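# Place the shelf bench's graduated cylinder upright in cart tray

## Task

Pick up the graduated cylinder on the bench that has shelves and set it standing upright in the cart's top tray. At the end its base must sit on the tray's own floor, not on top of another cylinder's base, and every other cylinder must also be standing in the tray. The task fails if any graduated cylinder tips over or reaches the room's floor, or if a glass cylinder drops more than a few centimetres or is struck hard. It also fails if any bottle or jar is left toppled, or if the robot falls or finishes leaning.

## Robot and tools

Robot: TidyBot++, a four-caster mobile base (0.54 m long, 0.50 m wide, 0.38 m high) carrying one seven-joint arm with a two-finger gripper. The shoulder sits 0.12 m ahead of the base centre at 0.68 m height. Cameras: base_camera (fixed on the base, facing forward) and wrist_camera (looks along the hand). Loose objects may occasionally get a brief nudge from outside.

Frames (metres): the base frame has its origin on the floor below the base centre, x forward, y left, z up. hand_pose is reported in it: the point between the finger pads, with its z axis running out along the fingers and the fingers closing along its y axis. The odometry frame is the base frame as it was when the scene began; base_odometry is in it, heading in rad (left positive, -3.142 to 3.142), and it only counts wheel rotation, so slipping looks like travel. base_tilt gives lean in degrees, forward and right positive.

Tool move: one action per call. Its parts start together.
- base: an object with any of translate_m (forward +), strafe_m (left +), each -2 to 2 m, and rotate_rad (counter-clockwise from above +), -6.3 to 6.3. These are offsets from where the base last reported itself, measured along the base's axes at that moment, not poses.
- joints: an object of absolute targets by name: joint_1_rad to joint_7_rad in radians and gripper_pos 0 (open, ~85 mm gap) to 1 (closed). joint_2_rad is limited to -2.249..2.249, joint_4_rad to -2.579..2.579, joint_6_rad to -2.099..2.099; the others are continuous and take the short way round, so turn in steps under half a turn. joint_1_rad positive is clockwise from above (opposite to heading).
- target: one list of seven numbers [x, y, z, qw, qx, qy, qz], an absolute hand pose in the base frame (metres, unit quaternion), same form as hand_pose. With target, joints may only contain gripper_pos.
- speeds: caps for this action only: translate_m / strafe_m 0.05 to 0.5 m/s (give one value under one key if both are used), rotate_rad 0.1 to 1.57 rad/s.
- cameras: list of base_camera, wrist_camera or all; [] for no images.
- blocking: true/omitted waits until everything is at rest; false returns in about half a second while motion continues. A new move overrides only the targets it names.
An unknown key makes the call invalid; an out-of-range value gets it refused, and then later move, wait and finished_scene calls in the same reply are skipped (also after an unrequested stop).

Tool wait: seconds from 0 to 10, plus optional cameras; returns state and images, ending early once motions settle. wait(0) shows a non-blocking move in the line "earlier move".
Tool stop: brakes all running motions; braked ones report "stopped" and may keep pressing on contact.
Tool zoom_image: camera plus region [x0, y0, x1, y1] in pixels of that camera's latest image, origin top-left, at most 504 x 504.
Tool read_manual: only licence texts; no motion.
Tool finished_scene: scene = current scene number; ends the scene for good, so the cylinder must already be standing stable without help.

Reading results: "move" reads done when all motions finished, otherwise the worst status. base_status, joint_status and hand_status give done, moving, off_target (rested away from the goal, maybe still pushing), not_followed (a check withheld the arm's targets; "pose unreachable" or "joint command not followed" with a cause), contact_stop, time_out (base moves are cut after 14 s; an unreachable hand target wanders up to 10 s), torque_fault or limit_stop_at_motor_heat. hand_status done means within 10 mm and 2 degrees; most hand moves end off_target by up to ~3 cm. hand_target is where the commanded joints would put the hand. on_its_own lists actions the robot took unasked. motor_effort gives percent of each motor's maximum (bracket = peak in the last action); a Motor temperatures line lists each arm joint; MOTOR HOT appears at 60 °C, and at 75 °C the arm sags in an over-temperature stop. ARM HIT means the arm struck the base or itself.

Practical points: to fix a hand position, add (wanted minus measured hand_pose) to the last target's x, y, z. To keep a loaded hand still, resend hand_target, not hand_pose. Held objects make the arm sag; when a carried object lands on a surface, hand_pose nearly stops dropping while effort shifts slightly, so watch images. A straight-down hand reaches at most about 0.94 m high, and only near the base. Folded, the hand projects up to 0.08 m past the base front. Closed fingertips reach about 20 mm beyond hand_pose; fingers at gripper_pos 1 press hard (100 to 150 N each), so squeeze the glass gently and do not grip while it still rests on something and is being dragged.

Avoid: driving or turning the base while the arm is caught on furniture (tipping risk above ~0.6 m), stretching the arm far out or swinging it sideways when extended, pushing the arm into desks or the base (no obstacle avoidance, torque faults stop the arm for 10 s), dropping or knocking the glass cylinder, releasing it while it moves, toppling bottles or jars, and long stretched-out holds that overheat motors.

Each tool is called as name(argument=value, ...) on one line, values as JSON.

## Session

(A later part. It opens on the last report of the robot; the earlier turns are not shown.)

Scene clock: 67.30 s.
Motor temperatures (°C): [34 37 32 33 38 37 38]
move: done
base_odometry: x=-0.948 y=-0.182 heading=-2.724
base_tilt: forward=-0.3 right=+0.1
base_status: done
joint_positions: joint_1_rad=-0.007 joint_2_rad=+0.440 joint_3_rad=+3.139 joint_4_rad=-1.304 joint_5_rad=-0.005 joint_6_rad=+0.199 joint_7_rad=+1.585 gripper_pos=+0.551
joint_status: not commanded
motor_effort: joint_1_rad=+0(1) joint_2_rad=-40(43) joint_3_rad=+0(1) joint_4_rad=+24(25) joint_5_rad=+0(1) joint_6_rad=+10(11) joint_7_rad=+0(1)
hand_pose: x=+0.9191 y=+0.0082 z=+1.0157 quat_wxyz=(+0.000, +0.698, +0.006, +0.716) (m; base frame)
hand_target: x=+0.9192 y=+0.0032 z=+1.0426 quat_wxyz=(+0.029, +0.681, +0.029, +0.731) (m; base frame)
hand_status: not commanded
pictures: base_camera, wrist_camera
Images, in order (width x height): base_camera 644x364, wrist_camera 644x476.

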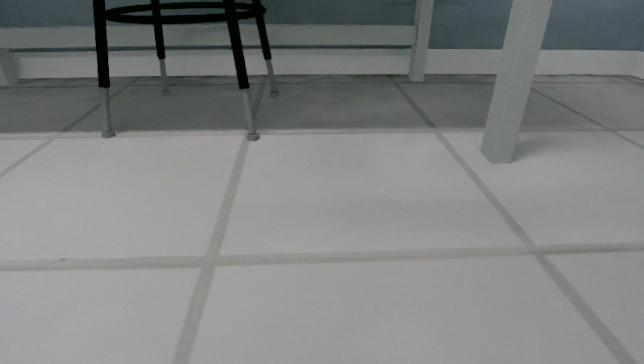

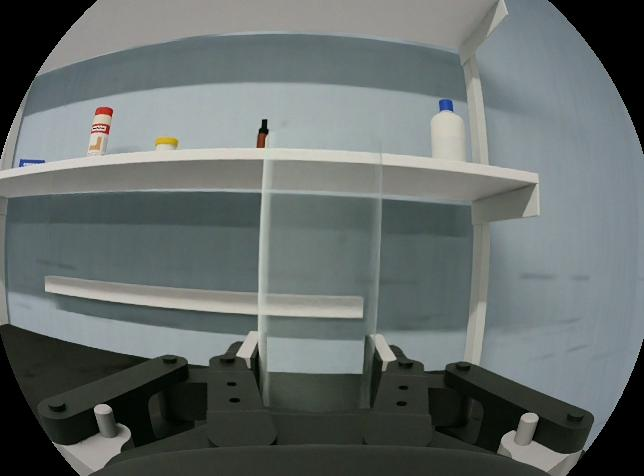

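move(base={"translate_m": -0.45}, speeds={"translate_m": 0.3}, cameras=[])

move(base={"rotate_rad": 1.57}, speeds={"rotate_rad": 0.6})

move(base={"translate_m": 0.4, "strafe_m": 1.1}, speeds={"translate_m": 0.3})

Scene clock: 74.30 s.
Motor temperatures (°C): [34 37 32 33 38 37 38]
move: done
base_odometry: x=-0.536 y=+0.000 heading=-2.725
base_tilt: forward=-0.3 right=+0.1
base_status: done
joint_positions: joint_1_rad=-0.007 joint_2_rad=+0.440 joint_3_rad=+3.139 joint_4_rad=-1.303 joint_5_rad=-0.005 joint_6_rad=+0.199 joint_7_rad=+1.585 gripper_pos=+0.551
joint_status: not commanded
motor_effort: joint_1_rad=+0(1) joint_2_rad=-39(43) joint_3_rad=+0(0) joint_4_rad=+24(25) joint_5_rad=+1(1) joint_6_rad=+11(11) joint_7_rad=+0(1)
hand_pose: x=+0.9190 y=+0.0082 z=+1.0167 quat_wxyz=(+0.000, +0.698, +0.006, +0.716) (m; base frame)
hand_target: x=+0.9192 y=+0.0032 z=+1.0426 quat_wxyz=(+0.029, +0.681, +0.029, +0.731) (m; base frame)
hand_status: not commanded
pictures: none
No camera images: "cameras" was empty.

Scene clock: 77.80 s.
Motor temperatures (°C): [34 37 32 33 38 37 38]
move: done
base_odometry: x=-0.536 y=+0.000 heading=-1.155
base_tilt: forward=-0.3 right=+0.1
base_status: done
joint_positions: joint_1_rad=-0.012 joint_2_rad=+0.440 joint_3_rad=+3.147 joint_4_rad=-1.303 joint_5_rad=-0.005 joint_6_rad=+0.199 joint_7_rad=+1.585 gripper_pos=+0.551
joint_status: not commanded
motor_effort: joint_1_rad=-1(6) joint_2_rad=-40(42) joint_3_rad=+0(4) joint_4_rad=+24(24) joint_5_rad=+1(1) joint_6_rad=+10(11) joint_7_rad=+0(1)
hand_pose: x=+0.9191 y=+0.0072 z=+1.0167 quat_wxyz=(+0.002, +0.698, +0.006, +0.716) (m; base frame)
hand_target: x=+0.9192 y=+0.0032 z=+1.0426 quat_wxyz=(+0.029, +0.681, +0.029, +0.731) (m; base frame)
hand_status: not commanded
pictures: base_camera, wrist_camera
Images, in order (width x height): base_camera 644x364, wrist_camera 644x476.

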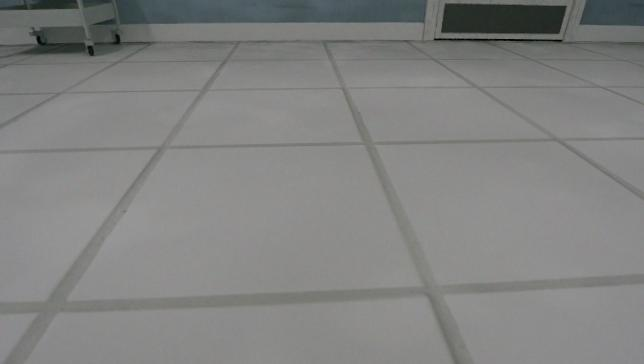

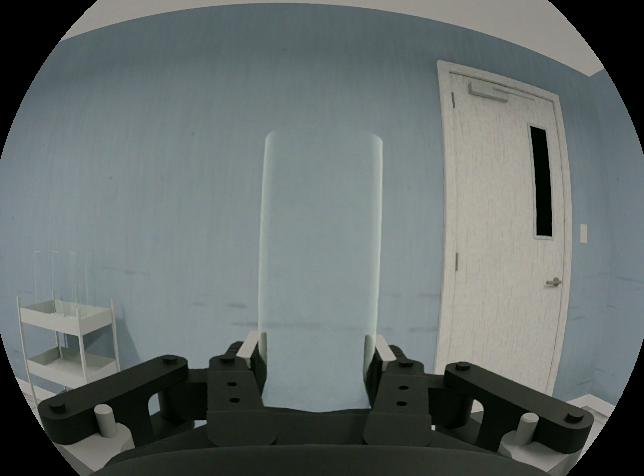

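Scene clock: 82.70 s.
Motor temperatures (°C): [34 37 32 33 38 37 38]
move: done
base_odometry: x=+0.632 y=+0.079 heading=-1.154
base_tilt: forward=-0.3 right=+0.1
base_status: done
joint_positions: joint_1_rad=-0.010 joint_2_rad=+0.440 joint_3_rad=+3.147 joint_4_rad=-1.303 joint_5_rad=-0.005 joint_6_rad=+0.199 joint_7_rad=+1.585 gripper_pos=+0.551
joint_status: not commanded
motor_effort: joint_1_rad=-1(4) joint_2_rad=-40(41) joint_3_rad=+0(2) joint_4_rad=+24(24) joint_5_rad=+1(1) joint_6_rad=+10(11) joint_7_rad=+0(1)
hand_pose: x=+0.9192 y=+0.0060 z=+1.0166 quat_wxyz=(+0.003, +0.698, +0.006, +0.716) (m; base frame)
hand_target: x=+0.9192 y=+0.0032 z=+1.0426 quat_wxyz=(+0.029, +0.681, +0.029, +0.731) (m; base frame)
hand_status: not commanded
pictures: base_camera, wrist_camera
Images, in order (width x height): base_camera 644x364, wrist_camera 644x476.

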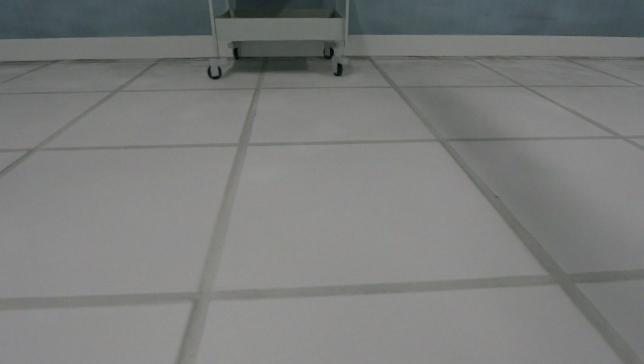

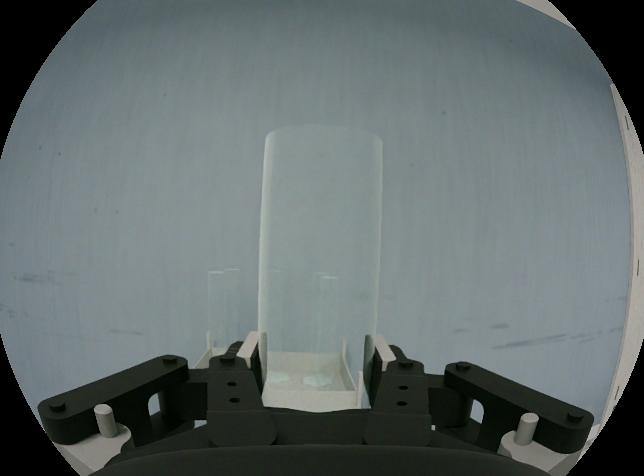

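zoom_image(camera="wrist_camera", region=[180, 240, 400, 420])

Scaled by 2.291.

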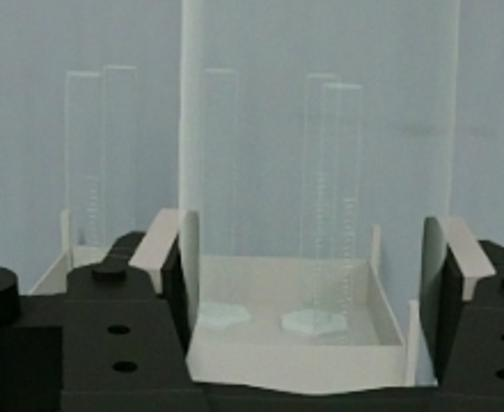

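move(joints={"joint_2_rad": 0.15, "joint_4_rad": -1.28, "joint_6_rad": -0.5})

zoom_image(camera="wrist_camera", region=[160, 140, 460, 420])

Scene clock: 88.17 s.
Motor temperatures (°C): [34 37 31 33 38 37 38]
move: done
base_odometry: x=+0.632 y=+0.079 heading=-1.154
base_tilt: forward=-0.3 right=+0.0
base_status: not commanded
joint_positions: joint_1_rad=-0.010 joint_2_rad=+0.151 joint_3_rad=+3.147 joint_4_rad=-1.303 joint_5_rad=-0.005 joint_6_rad=-0.461 joint_7_rad=+1.585 gripper_pos=+0.551
joint_status: all done
motor_effort: joint_1_rad=+0(1) joint_2_rad=-28(43) joint_3_rad=+0(1) joint_4_rad=+24(25) joint_5_rad=+1(1) joint_6_rad=+10(11) joint_7_rad=+0(1)
hand_pose: x=+0.7876 y=+0.0055 z=+1.0290 quat_wxyz=(+0.001, +0.818, +0.007, +0.575) (m; base frame)
hand_target: x=+0.7846 y=-0.0022 z=+1.0325 quat_wxyz=(+0.027, +0.822, +0.029, +0.569) (m; base frame)
hand_status: not commanded
pictures: base_camera, wrist_camera
Images, in order (width x height): base_camera 644x364, wrist_camera 644x476.

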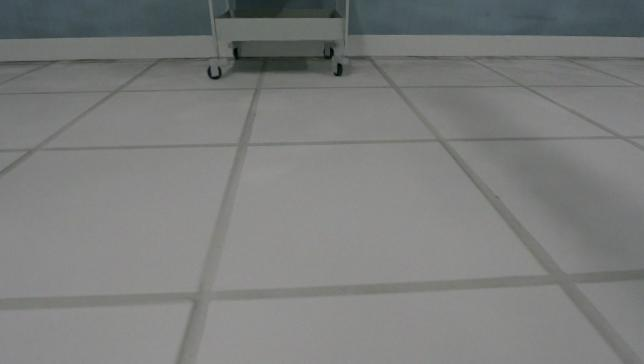

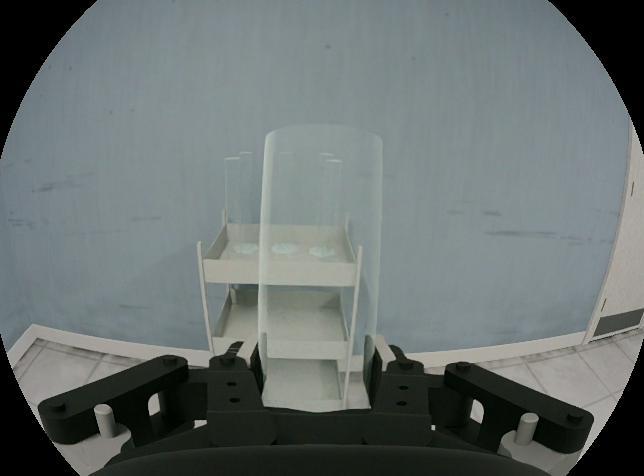

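Scaled by 1.680.

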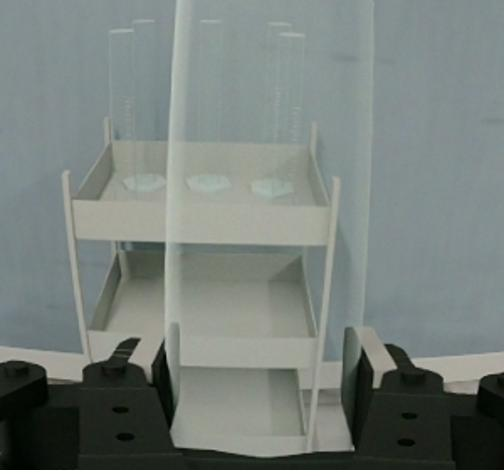

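move(joints={"joint_2_rad": 0.15, "joint_4_rad": -0.88, "joint_6_rad": -1.1}, base={"translate_m": 0.25}, speeds={"translate_m": 0.25})

zoom_image(camera="wrist_camera", region=[140, 100, 500, 420])

Scene clock: 94.33 s.
Motor temperatures (°C): [34 37 31 33 38 36 38]
move: done
base_odometry: x=+0.733 y=-0.150 heading=-1.154
base_tilt: forward=-0.3 right=+0.1
base_status: done
joint_positions: joint_1_rad=-0.010 joint_2_rad=+0.156 joint_3_rad=+3.147 joint_4_rad=-0.914 joint_5_rad=-0.005 joint_6_rad=-1.059 joint_7_rad=+1.585 gripper_pos=+0.551
joint_status: all done
motor_effort: joint_1_rad=+0(1) joint_2_rad=-26(31) joint_3_rad=+0(1) joint_4_rad=+21(25) joint_5_rad=+0(1) joint_6_rad=+8(11) joint_7_rad=+0(1)
hand_pose: x=+0.7242 y=+0.0059 z=+1.0832 quat_wxyz=(+0.000, +0.875, +0.008, +0.485) (m; base frame)
hand_target: x=+0.7153 y=-0.0046 z=+1.0946 quat_wxyz=(+0.025, +0.874, +0.025, +0.484) (m; base frame)
hand_status: not commanded
pictures: base_camera, wrist_camera
Images, in order (width x height): base_camera 644x364, wrist_camera 644x476.

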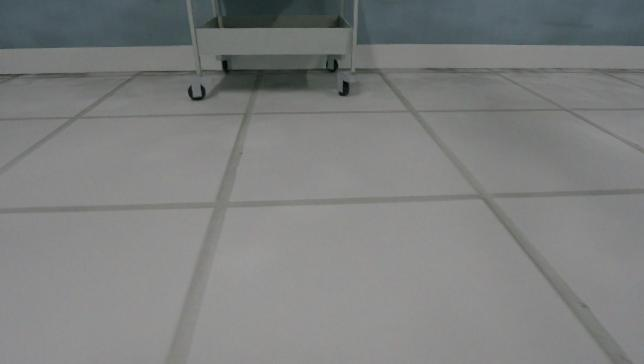

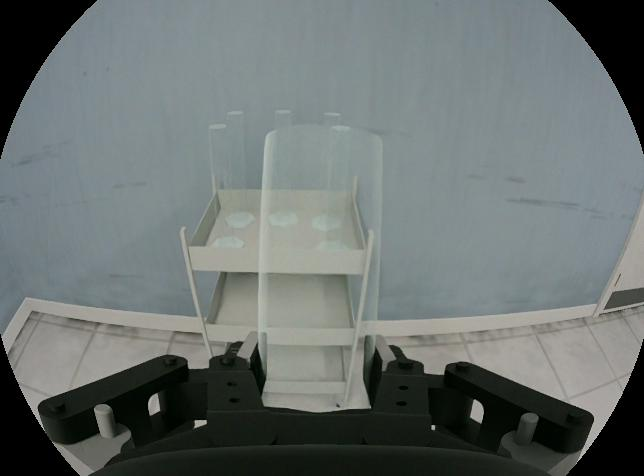

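Scaled by 1.400.

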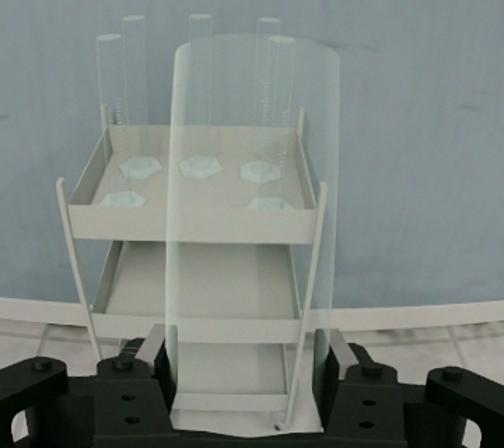

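move(joints={"joint_2_rad": 0.25, "joint_4_rad": -1.25, "joint_6_rad": -0.03}, base={"strafe_m": 0.11})

zoom_image(camera="wrist_camera", region=[140, 200, 500, 450])

Scene clock: 103.97 s.
Motor temperatures (°C): [34 37 31 33 38 36 38]
move: done
base_odometry: x=+0.834 y=-0.105 heading=-1.154
base_tilt: forward=-0.3 right=+0.0
base_status: done
joint_positions: joint_1_rad=-0.012 joint_2_rad=+0.255 joint_3_rad=+3.145 joint_4_rad=-1.258 joint_5_rad=-0.004 joint_6_rad=-0.101 joint_7_rad=+1.585 gripper_pos=+0.551
joint_status: all done
motor_effort: joint_1_rad=+0(4) joint_2_rad=-34(37) joint_3_rad=+0(3) joint_4_rad=+24(26) joint_5_rad=+0(2) joint_6_rad=+10(12) joint_7_rad=+0(1)
hand_pose: x=+0.8500 y=+0.0085 z=+1.0931 quat_wxyz=(+0.000, +0.723, +0.007, +0.691) (m; base frame)
hand_target: x=+0.8478 y=+0.0011 z=+1.1244 quat_wxyz=(+0.030, +0.692, +0.027, +0.721) (m; base frame)
hand_status: not commanded
pictures: base_camera, wrist_camera
Images, in order (width x height): base_camera 644x364, wrist_camera 644x476.

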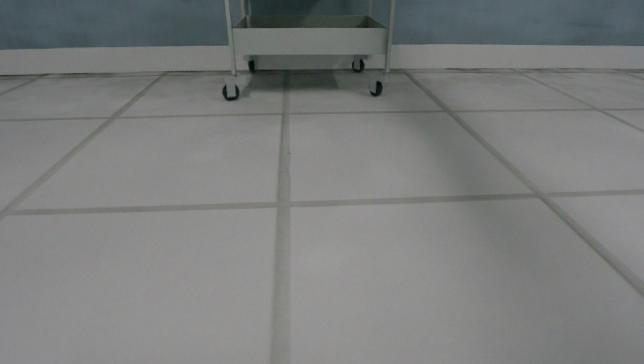

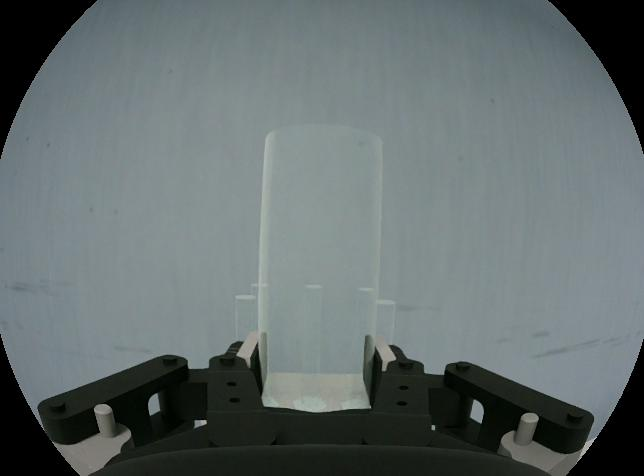

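Scaled by 1.400.

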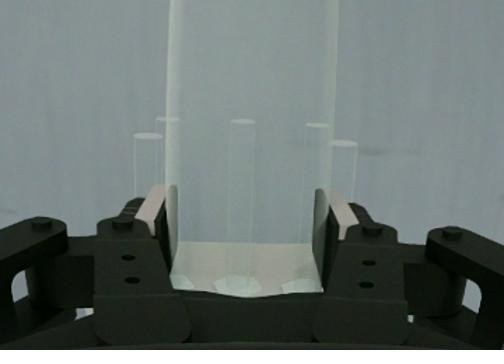

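move(joints={"joint_6_rad": 0.03}, base={"translate_m": 0.27, "strafe_m": 0.01}, speeds={"translate_m": 0.2})

zoom_image(camera="wrist_camera", region=[100, 200, 540, 450])

Scene clock: 111.23 s.
Motor temperatures (°C): [34 37 31 33 38 37 38]
move: done
base_odometry: x=+0.953 y=-0.348 heading=-1.154
base_tilt: forward=-0.3 right=+0.0
base_status: done
joint_positions: joint_1_rad=-0.012 joint_2_rad=+0.258 joint_3_rad=+3.145 joint_4_rad=-1.262 joint_5_rad=-0.004 joint_6_rad=-0.029 joint_7_rad=+1.585 gripper_pos=+0.551
joint_status: all done
motor_effort: joint_1_rad=-1(2) joint_2_rad=-34(37) joint_3_rad=+0(1) joint_4_rad=+24(26) joint_5_rad=+0(1) joint_6_rad=+10(12) joint_7_rad=+0(1)
hand_pose: x=+0.8515 y=+0.0085 z=+1.1116 quat_wxyz=(+0.000, +0.699, +0.007, +0.715) (m; base frame)
hand_target: x=+0.8465 y=+0.0015 z=+1.1430 quat_wxyz=(+0.030, +0.670, +0.027, +0.741) (m; base frame)
hand_status: not commanded
pictures: base_camera, wrist_camera
Images, in order (width x height): base_camera 644x364, wrist_camera 644x476.

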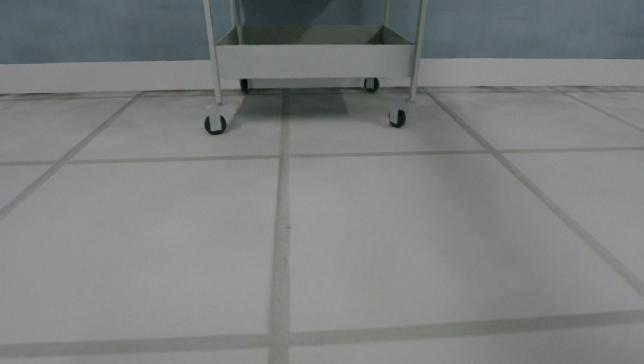

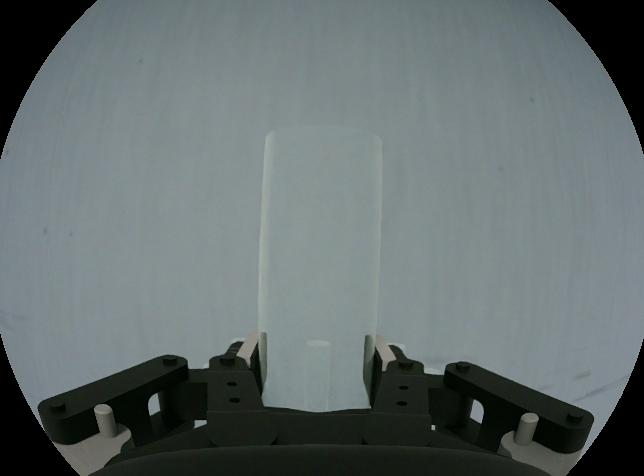

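Scaled by 1.145.

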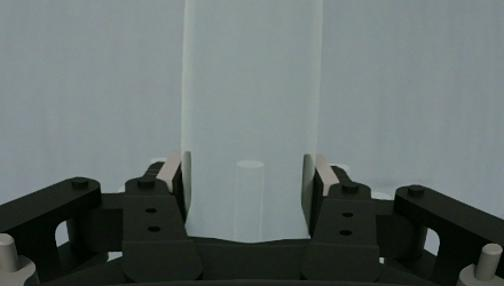

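move(joints={"joint_2_rad": 0.15, "joint_4_rad": -0.88, "joint_6_rad": -1.3})

zoom_image(camera="wrist_camera", region=[140, 120, 500, 420])

Scene clock: 119.37 s.
Motor temperatures (°C): [34 37 31 33 38 37 38]
move: done
base_odometry: x=+0.953 y=-0.348 heading=-1.154
base_tilt: forward=-0.3 right=+0.0
base_status: not commanded
joint_positions: joint_1_rad=-0.012 joint_2_rad=+0.154 joint_3_rad=+3.145 joint_4_rad=-0.914 joint_5_rad=-0.004 joint_6_rad=-1.256 joint_7_rad=+1.585 gripper_pos=+0.551
joint_status: all done
motor_effort: joint_1_rad=-1(1) joint_2_rad=-26(35) joint_3_rad=+0(1) joint_4_rad=+20(25) joint_5_rad=+0(1) joint_6_rad=+7(11) joint_7_rad=+0(1)
hand_pose: x=+0.6861 y=+0.0080 z=+1.0365 quat_wxyz=(-0.001, +0.917, +0.011, +0.398) (m; base frame)
hand_target: x=+0.6772 y=-0.0050 z=+1.0454 quat_wxyz=(+0.022, +0.918, +0.025, +0.394) (m; base frame)
hand_status: not commanded
pictures: base_camera, wrist_camera
Images, in order (width x height): base_camera 644x364, wrist_camera 644x476.

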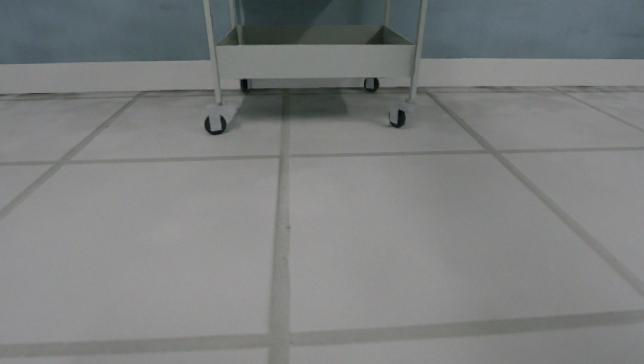

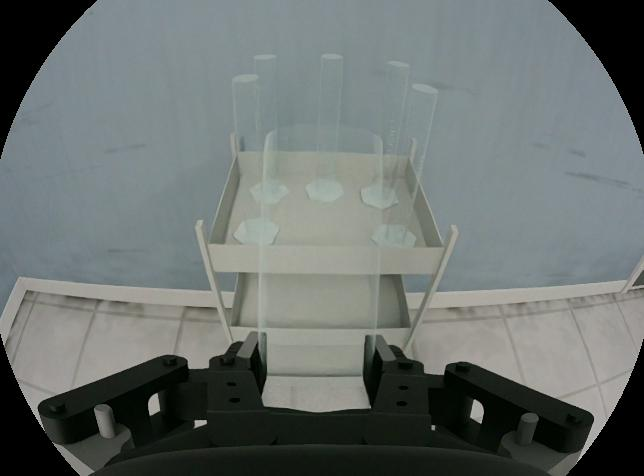

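Scaled by 1.400.

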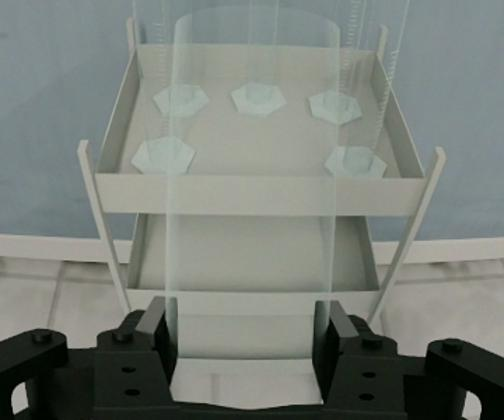

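move(joints={"joint_2_rad": 0.25, "joint_4_rad": -1.25, "joint_6_rad": 0.03}, cameras=[])

move(base={"translate_m": 0.233, "strafe_m": -0.005}, speeds={"translate_m": 0.15})

zoom_image(camera="wrist_camera", region=[100, 200, 540, 450])

Scene clock: 125.20 s.
Motor temperatures (°C): [34 37 31 33 38 37 38]
move: done
base_odometry: x=+0.953 y=-0.348 heading=-1.154
base_tilt: forward=-0.3 right=+0.0
base_status: not commanded
joint_positions: joint_1_rad=-0.012 joint_2_rad=+0.250 joint_3_rad=+3.145 joint_4_rad=-1.256 joint_5_rad=-0.004 joint_6_rad=-0.042 joint_7_rad=+1.585 gripper_pos=+0.551
joint_status: all done
motor_effort: joint_1_rad=+0(1) joint_2_rad=-33(35) joint_3_rad=+0(1) joint_4_rad=+24(25) joint_5_rad=+1(1) joint_6_rad=+10(11) joint_7_rad=+0(1)
hand_pose: x=+0.8479 y=+0.0084 z=+1.1174 quat_wxyz=(+0.000, +0.699, +0.007, +0.715) (m; base frame)
hand_target: x=+0.8465 y=+0.0015 z=+1.1430 quat_wxyz=(+0.030, +0.670, +0.027, +0.741) (m; base frame)
hand_status: not commanded
pictures: none
No camera images: "cameras" was empty.

Scene clock: 127.40 s.
Motor temperatures (°C): [34 37 31 33 38 37 38]
move: done
base_odometry: x=+1.043 y=-0.563 heading=-1.154
base_tilt: forward=-0.3 right=+0.0
base_status: done
joint_positions: joint_1_rad=-0.012 joint_2_rad=+0.258 joint_3_rad=+3.145 joint_4_rad=-1.258 joint_5_rad=-0.004 joint_6_rad=-0.037 joint_7_rad=+1.585 gripper_pos=+0.551
joint_status: not commanded
motor_effort: joint_1_rad=+0(1) joint_2_rad=-33(37) joint_3_rad=+0(1) joint_4_rad=+24(25) joint_5_rad=+1(1) joint_6_rad=+10(11) joint_7_rad=+0(1)
hand_pose: x=+0.8514 y=+0.0085 z=+1.1117 quat_wxyz=(+0.000, +0.701, +0.007, +0.714) (m; base frame)
hand_target: x=+0.8465 y=+0.0015 z=+1.1430 quat_wxyz=(+0.030, +0.670, +0.027, +0.741) (m; base frame)
hand_status: not commanded
pictures: base_camera, wrist_camera
Images, in order (width x height): base_camera 644x364, wrist_camera 644x476.

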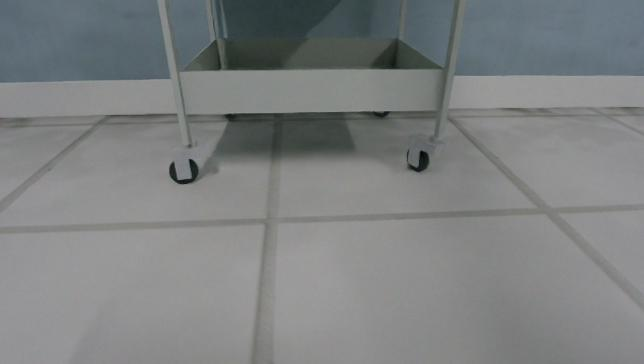

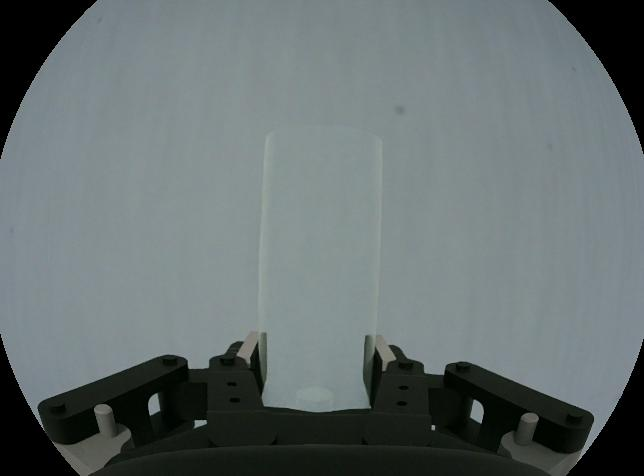

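Scaled by 1.145.

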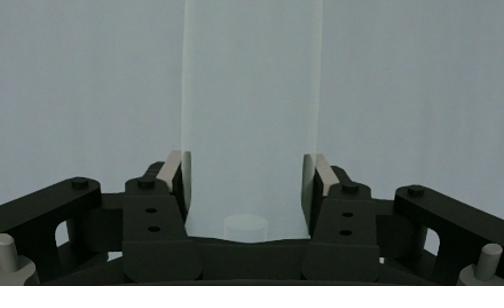

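move(base={"translate_m": 0.066}, speeds={"translate_m": 0.1}, cameras=[])

move(joints={"joint_2_rad": 0.272, "joint_4_rad": -1.50, "joint_6_rad": 0.26})

zoom_image(camera="wrist_camera", region=[100, 200, 540, 450])

Scene clock: 136.27 s.
Motor temperatures (°C): [34 37 31 33 38 37 38]
move: done
base_odometry: x=+1.069 y=-0.624 heading=-1.154
base_tilt: forward=-0.3 right=+0.0
base_status: done
joint_positions: joint_1_rad=-0.012 joint_2_rad=+0.258 joint_3_rad=+3.145 joint_4_rad=-1.259 joint_5_rad=-0.004 joint_6_rad=-0.035 joint_7_rad=+1.585 gripper_pos=+0.551
joint_status: not commanded
motor_effort: joint_1_rad=+0(2) joint_2_rad=-34(37) joint_3_rad=+0(1) joint_4_rad=+24(25) joint_5_rad=+0(1) joint_6_rad=+11(11) joint_7_rad=+0(1)
hand_pose: x=+0.8515 y=+0.0085 z=+1.1116 quat_wxyz=(+0.000, +0.700, +0.007, +0.714) (m; base frame)
hand_target: x=+0.8465 y=+0.0015 z=+1.1430 quat_wxyz=(+0.030, +0.670, +0.027, +0.741) (m; base frame)
hand_status: not commanded
pictures: none
No camera images: "cameras" was empty.

Scene clock: 137.87 s.
Motor temperatures (°C): [34 37 31 33 38 37 38]
move: done
base_odometry: x=+1.069 y=-0.624 heading=-1.154
base_tilt: forward=-0.3 right=+0.0
base_status: not commanded
joint_positions: joint_1_rad=-0.012 joint_2_rad=+0.276 joint_3_rad=+3.145 joint_4_rad=-1.511 joint_5_rad=-0.004 joint_6_rad=+0.190 joint_7_rad=+1.585 gripper_pos=+0.551
joint_status: all done
motor_effort: joint_1_rad=+0(1) joint_2_rad=-34(36) joint_3_rad=+0(0) joint_4_rad=+24(25) joint_5_rad=+0(1) joint_6_rad=+10(12) joint_7_rad=+0(1)
hand_pose: x=+0.8519 y=+0.0081 z=+1.0110 quat_wxyz=(+0.001, +0.716, +0.007, +0.698) (m; base frame)
hand_target: x=+0.8509 y=+0.0028 z=+1.0425 quat_wxyz=(+0.028, +0.685, +0.029, +0.727) (m; base frame)
hand_status: not commanded
pictures: base_camera, wrist_camera
Images, in order (width x height): base_camera 644x364, wrist_camera 644x476.

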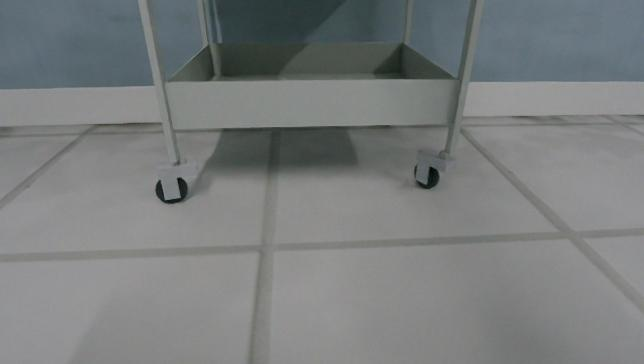

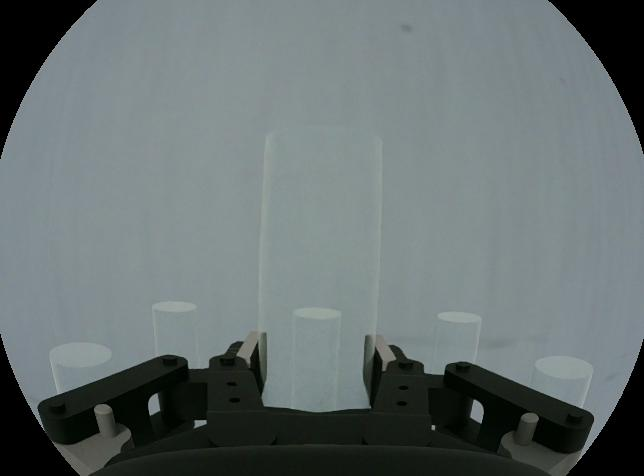

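Scaled by 1.145.

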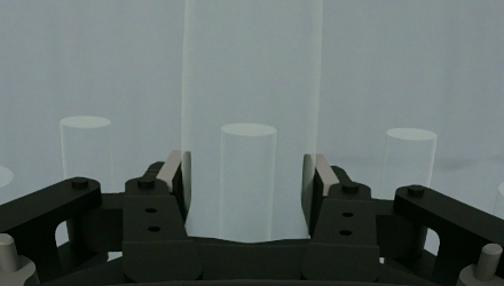

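move(joints={"joint_2_rad": 0.321, "joint_4_rad": -1.622, "joint_6_rad": 0.45})

Scene clock: 141.00 s.
Motor temperatures (°C): [34 37 31 33 38 37 38]
move: done
base_odometry: x=+1.069 y=-0.624 heading=-1.154
base_tilt: forward=-0.3 right=+0.1
base_status: not commanded
joint_positions: joint_1_rad=-0.012 joint_2_rad=+0.326 joint_3_rad=+3.145 joint_4_rad=-1.632 joint_5_rad=-0.004 joint_6_rad=+0.381 joint_7_rad=+1.585 gripper_pos=+0.551
joint_status: all done
motor_effort: joint_1_rad=-1(1) joint_2_rad=-35(38) joint_3_rad=+0(0) joint_4_rad=+23(25) joint_5_rad=+1(1) joint_6_rad=+10(11) joint_7_rad=+0(1)
hand_pose: x=+0.8563 y=+0.0079 z=+0.9597 quat_wxyz=(+0.001, +0.709, +0.007, +0.705) (m; base frame)
hand_target: x=+0.8550 y=+0.0040 z=+0.9908 quat_wxyz=(+0.027, +0.678, +0.030, +0.734) (m; base frame)
hand_status: not commanded
pictures: base_camera, wrist_camera
Images, in order (width x height): base_camera 644x364, wrist_camera 644x476.

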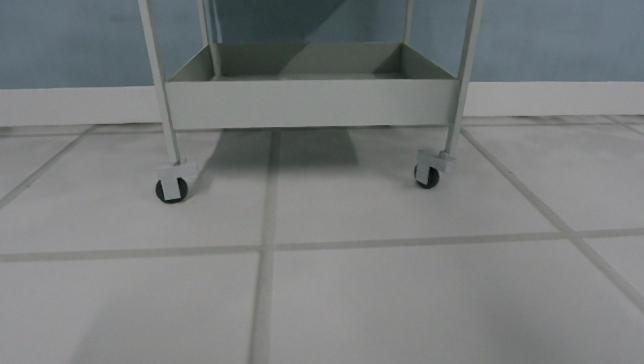

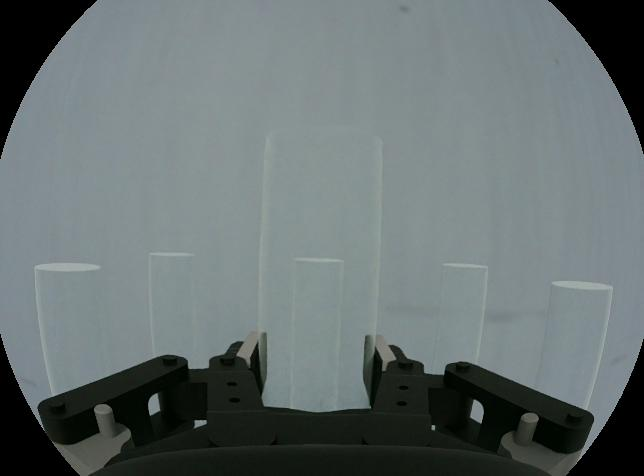

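move(joints={"joint_2_rad": 0.335, "joint_4_rad": -1.644, "joint_6_rad": 0.495}, cameras=[])

move(joints={"joint_2_rad": 0.344, "joint_4_rad": -1.660, "joint_6_rad": 0.52})

Scene clock: 145.17 s.
Motor temperatures (°C): [34 37 31 33 38 37 38]
move: done
base_odometry: x=+1.069 y=-0.624 heading=-1.154
base_tilt: forward=-0.3 right=+0.1
base_status: not commanded
joint_positions: joint_1_rad=-0.012 joint_2_rad=+0.332 joint_3_rad=+3.145 joint_4_rad=-1.651 joint_5_rad=-0.004 joint_6_rad=+0.432 joint_7_rad=+1.585 gripper_pos=+0.551
joint_status: all done
motor_effort: joint_1_rad=+0(1) joint_2_rad=-35(36) joint_3_rad=+0(0) joint_4_rad=+23(24) joint_5_rad=+1(1) joint_6_rad=+10(11) joint_7_rad=-1(1)
hand_pose: x=+0.8554 y=+0.0079 z=+0.9599 quat_wxyz=(+0.001, +0.700, +0.006, +0.714) (m; base frame)
hand_target: x=+0.8561 y=+0.0043 z=+0.9813 quat_wxyz=(+0.026, +0.675, +0.030, +0.737) (m; base frame)
hand_status: not commanded
pictures: none
No camera images: "cameras" was empty.

Scene clock: 145.80 s.
Motor temperatures (°C): [34 37 31 33 38 37 38]
move: done
base_odometry: x=+1.069 y=-0.624 heading=-1.154
base_tilt: forward=-0.3 right=+0.1
base_status: not commanded
joint_positions: joint_1_rad=-0.012 joint_2_rad=+0.339 joint_3_rad=+3.145 joint_4_rad=-1.665 joint_5_rad=-0.004 joint_6_rad=+0.458 joint_7_rad=+1.585 gripper_pos=+0.551
joint_status: all done
motor_effort: joint_1_rad=+0(1) joint_2_rad=-35(36) joint_3_rad=+0(0) joint_4_rad=+22(23) joint_5_rad=+0(1) joint_6_rad=+10(11) joint_7_rad=+0(1)
hand_pose: x=+0.8555 y=+0.0079 z=+0.9540 quat_wxyz=(+0.001, +0.699, +0.006, +0.716) (m; base frame)
hand_target: x=+0.8564 y=+0.0044 z=+0.9729 quat_wxyz=(+0.026, +0.675, +0.030, +0.737) (m; base frame)
hand_status: not commanded
pictures: base_camera, wrist_camera
Images, in order (width x height): base_camera 644x364, wrist_camera 644x476.

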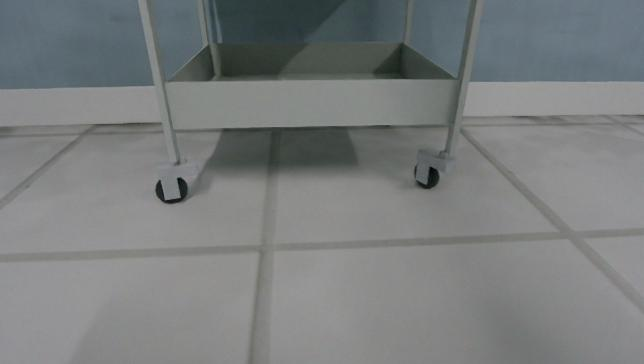

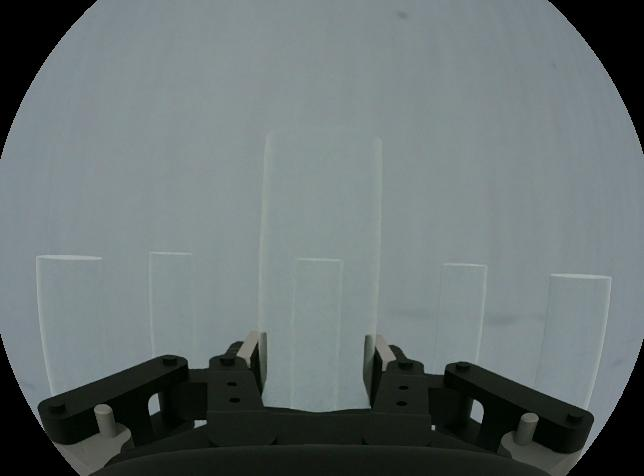

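move(joints={"joint_2_rad": 0.355, "joint_4_rad": -1.677, "joint_6_rad": 0.545}, cameras=[])

move(joints={"joint_2_rad": 0.365, "joint_4_rad": -1.692, "joint_6_rad": 0.57}, cameras=[])

move(joints={"joint_2_rad": 0.374, "joint_4_rad": -1.707, "joint_6_rad": 0.59})

Scene clock: 147.87 s.
Motor temperatures (°C): [34 37 31 33 38 37 38]
move: done
base_odometry: x=+1.069 y=-0.624 heading=-1.154
base_tilt: forward=-0.3 right=+0.1
base_status: not commanded
joint_positions: joint_1_rad=-0.012 joint_2_rad=+0.351 joint_3_rad=+3.145 joint_4_rad=-1.682 joint_5_rad=-0.004 joint_6_rad=+0.483 joint_7_rad=+1.585 gripper_pos=+0.551
joint_status: all done
motor_effort: joint_1_rad=+0(1) joint_2_rad=-35(36) joint_3_rad=+0(0) joint_4_rad=+23(23) joint_5_rad=+1(1) joint_6_rad=+10(11) joint_7_rad=+0(1)
hand_pose: x=+0.8563 y=+0.0078 z=+0.9434 quat_wxyz=(+0.001, +0.700, +0.006, +0.715) (m; base frame)
hand_target: x=+0.8571 y=+0.0046 z=+0.9624 quat_wxyz=(+0.026, +0.676, +0.030, +0.736) (m; base frame)
hand_status: not commanded
pictures: none
No camera images: "cameras" was empty.

Scene clock: 148.53 s.
Motor temperatures (°C): [34 37 31 33 38 37 38]
move: done
base_odometry: x=+1.069 y=-0.624 heading=-1.154
base_tilt: forward=-0.3 right=+0.1
base_status: not commanded
joint_positions: joint_1_rad=-0.012 joint_2_rad=+0.361 joint_3_rad=+3.145 joint_4_rad=-1.697 joint_5_rad=-0.004 joint_6_rad=+0.508 joint_7_rad=+1.585 gripper_pos=+0.551
joint_status: all done
motor_effort: joint_1_rad=+0(1) joint_2_rad=-35(36) joint_3_rad=+0(0) joint_4_rad=+22(23) joint_5_rad=+0(1) joint_6_rad=+11(11) joint_7_rad=+0(1)
hand_pose: x=+0.8566 y=+0.0078 z=+0.9353 quat_wxyz=(+0.001, +0.699, +0.006, +0.715) (m; base frame)
hand_target: x=+0.8574 y=+0.0047 z=+0.9539 quat_wxyz=(+0.026, +0.676, +0.030, +0.736) (m; base frame)
hand_status: not commanded
pictures: none
No camera images: "cameras" was empty.

Scene clock: 149.20 s.
Motor temperatures (°C): [34 37 31 33 38 37 38]
move: done
base_odometry: x=+1.069 y=-0.624 heading=-1.154
base_tilt: forward=-0.3 right=+0.0
base_status: not commanded
joint_positions: joint_1_rad=-0.012 joint_2_rad=+0.369 joint_3_rad=+3.145 joint_4_rad=-1.712 joint_5_rad=-0.004 joint_6_rad=+0.527 joint_7_rad=+1.585 gripper_pos=+0.551
joint_status: all done
motor_effort: joint_1_rad=+0(1) joint_2_rad=-36(37) joint_3_rad=+0(0) joint_4_rad=+22(23) joint_5_rad=+1(1) joint_6_rad=+10(11) joint_7_rad=+0(1)
hand_pose: x=+0.8565 y=+0.0078 z=+0.9260 quat_wxyz=(+0.002, +0.701, +0.006, +0.713) (m; base frame)
hand_target: x=+0.8574 y=+0.0048 z=+0.9447 quat_wxyz=(+0.025, +0.678, +0.031, +0.734) (m; base frame)
hand_status: not commanded
pictures: base_camera, wrist_camera
Images, in order (width x height): base_camera 644x364, wrist_camera 644x476.

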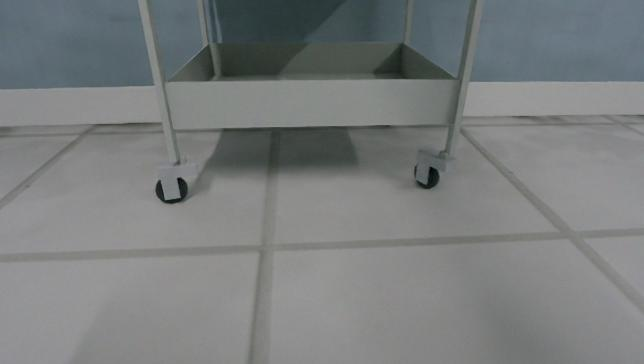

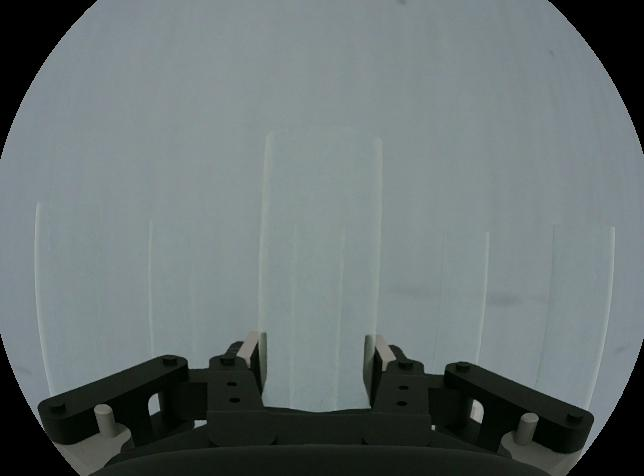

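move(joints={"joint_2_rad": 0.383, "joint_4_rad": -1.722, "joint_6_rad": 0.61}, cameras=[])

move(joints={"joint_2_rad": 0.392, "joint_4_rad": -1.737, "joint_6_rad": 0.635})

Scene clock: 151.47 s.
Motor temperatures (°C): [34 37 31 33 38 37 38]
move: done
base_odometry: x=+1.069 y=-0.624 heading=-1.154
base_tilt: forward=-0.3 right=+0.0
base_status: not commanded
joint_positions: joint_1_rad=-0.012 joint_2_rad=+0.378 joint_3_rad=+3.145 joint_4_rad=-1.726 joint_5_rad=-0.004 joint_6_rad=+0.548 joint_7_rad=+1.585 gripper_pos=+0.551
joint_status: all done
motor_effort: joint_1_rad=-1(1) joint_2_rad=-36(37) joint_3_rad=+0(0) joint_4_rad=+22(23) joint_5_rad=+2(2) joint_6_rad=+10(12) joint_7_rad=+0(1)
hand_pose: x=+0.8563 y=+0.0078 z=+0.9172 quat_wxyz=(+0.002, +0.702, +0.006, +0.712) (m; base frame)
hand_target: x=+0.8573 y=+0.0050 z=+0.9355 quat_wxyz=(+0.025, +0.679, +0.031, +0.733) (m; base frame)
hand_status: not commanded
pictures: none
No camera images: "cameras" was empty.

Scene clock: 152.13 s.
Motor temperatures (°C): [34 37 31 33 38 37 38]
move: done
base_odometry: x=+1.069 y=-0.624 heading=-1.154
base_tilt: forward=-0.3 right=+0.0
base_status: not commanded
joint_positions: joint_1_rad=-0.012 joint_2_rad=+0.387 joint_3_rad=+3.145 joint_4_rad=-1.741 joint_5_rad=-0.004 joint_6_rad=+0.573 joint_7_rad=+1.585 gripper_pos=+0.551
joint_status: all done
motor_effort: joint_1_rad=+0(1) joint_2_rad=-36(37) joint_3_rad=+0(0) joint_4_rad=+21(22) joint_5_rad=+1(1) joint_6_rad=+11(11) joint_7_rad=+0(1)
hand_pose: x=+0.8558 y=+0.0077 z=+0.9099 quat_wxyz=(+0.002, +0.702, +0.006, +0.712) (m; base frame)
hand_target: x=+0.8568 y=+0.0051 z=+0.9279 quat_wxyz=(+0.025, +0.679, +0.031, +0.733) (m; base frame)
hand_status: not commanded
pictures: base_camera, wrist_camera
Images, in order (width x height): base_camera 644x364, wrist_camera 644x476.

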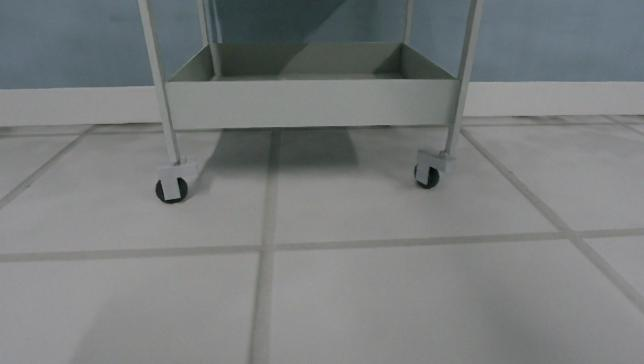

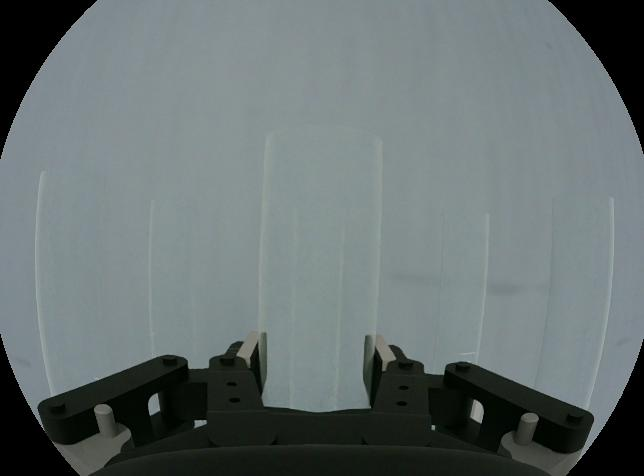

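move(joints={"joint_2_rad": 0.401, "joint_4_rad": -1.750, "joint_6_rad": 0.655}, cameras=[])

move(joints={"joint_2_rad": 0.41, "joint_4_rad": -1.763, "joint_6_rad": 0.677})

Scene clock: 154.30 s.
Motor temperatures (°C): [34 37 31 33 38 37 38]
move: done
base_odometry: x=+1.069 y=-0.624 heading=-1.154
base_tilt: forward=-0.3 right=+0.0
base_status: not commanded
joint_positions: joint_1_rad=-0.012 joint_2_rad=+0.393 joint_3_rad=+3.145 joint_4_rad=-1.754 joint_5_rad=-0.004 joint_6_rad=+0.594 joint_7_rad=+1.585 gripper_pos=+0.551
joint_status: all done
motor_effort: joint_1_rad=-1(1) joint_2_rad=-34(37) joint_3_rad=+0(0) joint_4_rad=+21(22) joint_5_rad=+1(1) joint_6_rad=+10(11) joint_7_rad=+0(1)
hand_pose: x=+0.8551 y=+0.0077 z=+0.9044 quat_wxyz=(+0.002, +0.701, +0.006, +0.713) (m; base frame)
hand_target: x=+0.8566 y=+0.0052 z=+0.9200 quat_wxyz=(+0.025, +0.680, +0.031, +0.733) (m; base frame)
hand_status: not commanded
pictures: none
No camera images: "cameras" was empty.

Scene clock: 154.83 s.
Motor temperatures (°C): [34 37 31 33 38 37 38]
move: done
base_odometry: x=+1.069 y=-0.624 heading=-1.154
base_tilt: forward=-0.3 right=+0.0
base_status: not commanded
joint_positions: joint_1_rad=-0.012 joint_2_rad=+0.397 joint_3_rad=+3.145 joint_4_rad=-1.762 joint_5_rad=-0.004 joint_6_rad=+0.618 joint_7_rad=+1.585 gripper_pos=+0.551
joint_status: all done
motor_effort: joint_1_rad=-1(1) joint_2_rad=-34(35) joint_3_rad=+0(0) joint_4_rad=+20(21) joint_5_rad=+1(1) joint_6_rad=+9(10) joint_7_rad=+0(1)
hand_pose: x=+0.8542 y=+0.0077 z=+0.9046 quat_wxyz=(+0.002, +0.697, +0.006, +0.718) (m; base frame)
hand_target: x=+0.8563 y=+0.0053 z=+0.9128 quat_wxyz=(+0.025, +0.680, +0.031, +0.733) (m; base frame)
hand_status: not commanded
pictures: base_camera, wrist_camera
Images, in order (width x height): base_camera 644x364, wrist_camera 644x476.

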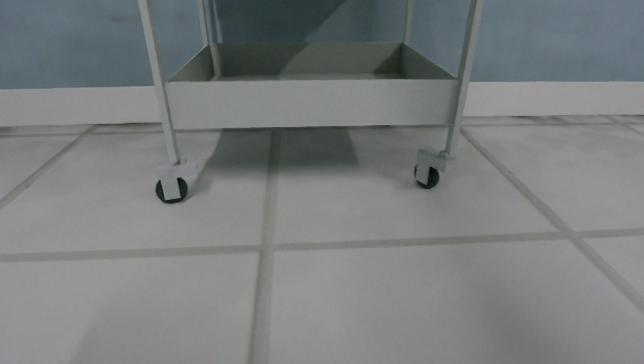

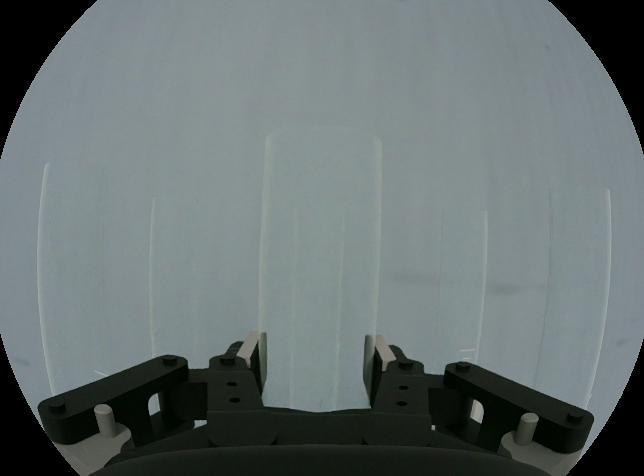

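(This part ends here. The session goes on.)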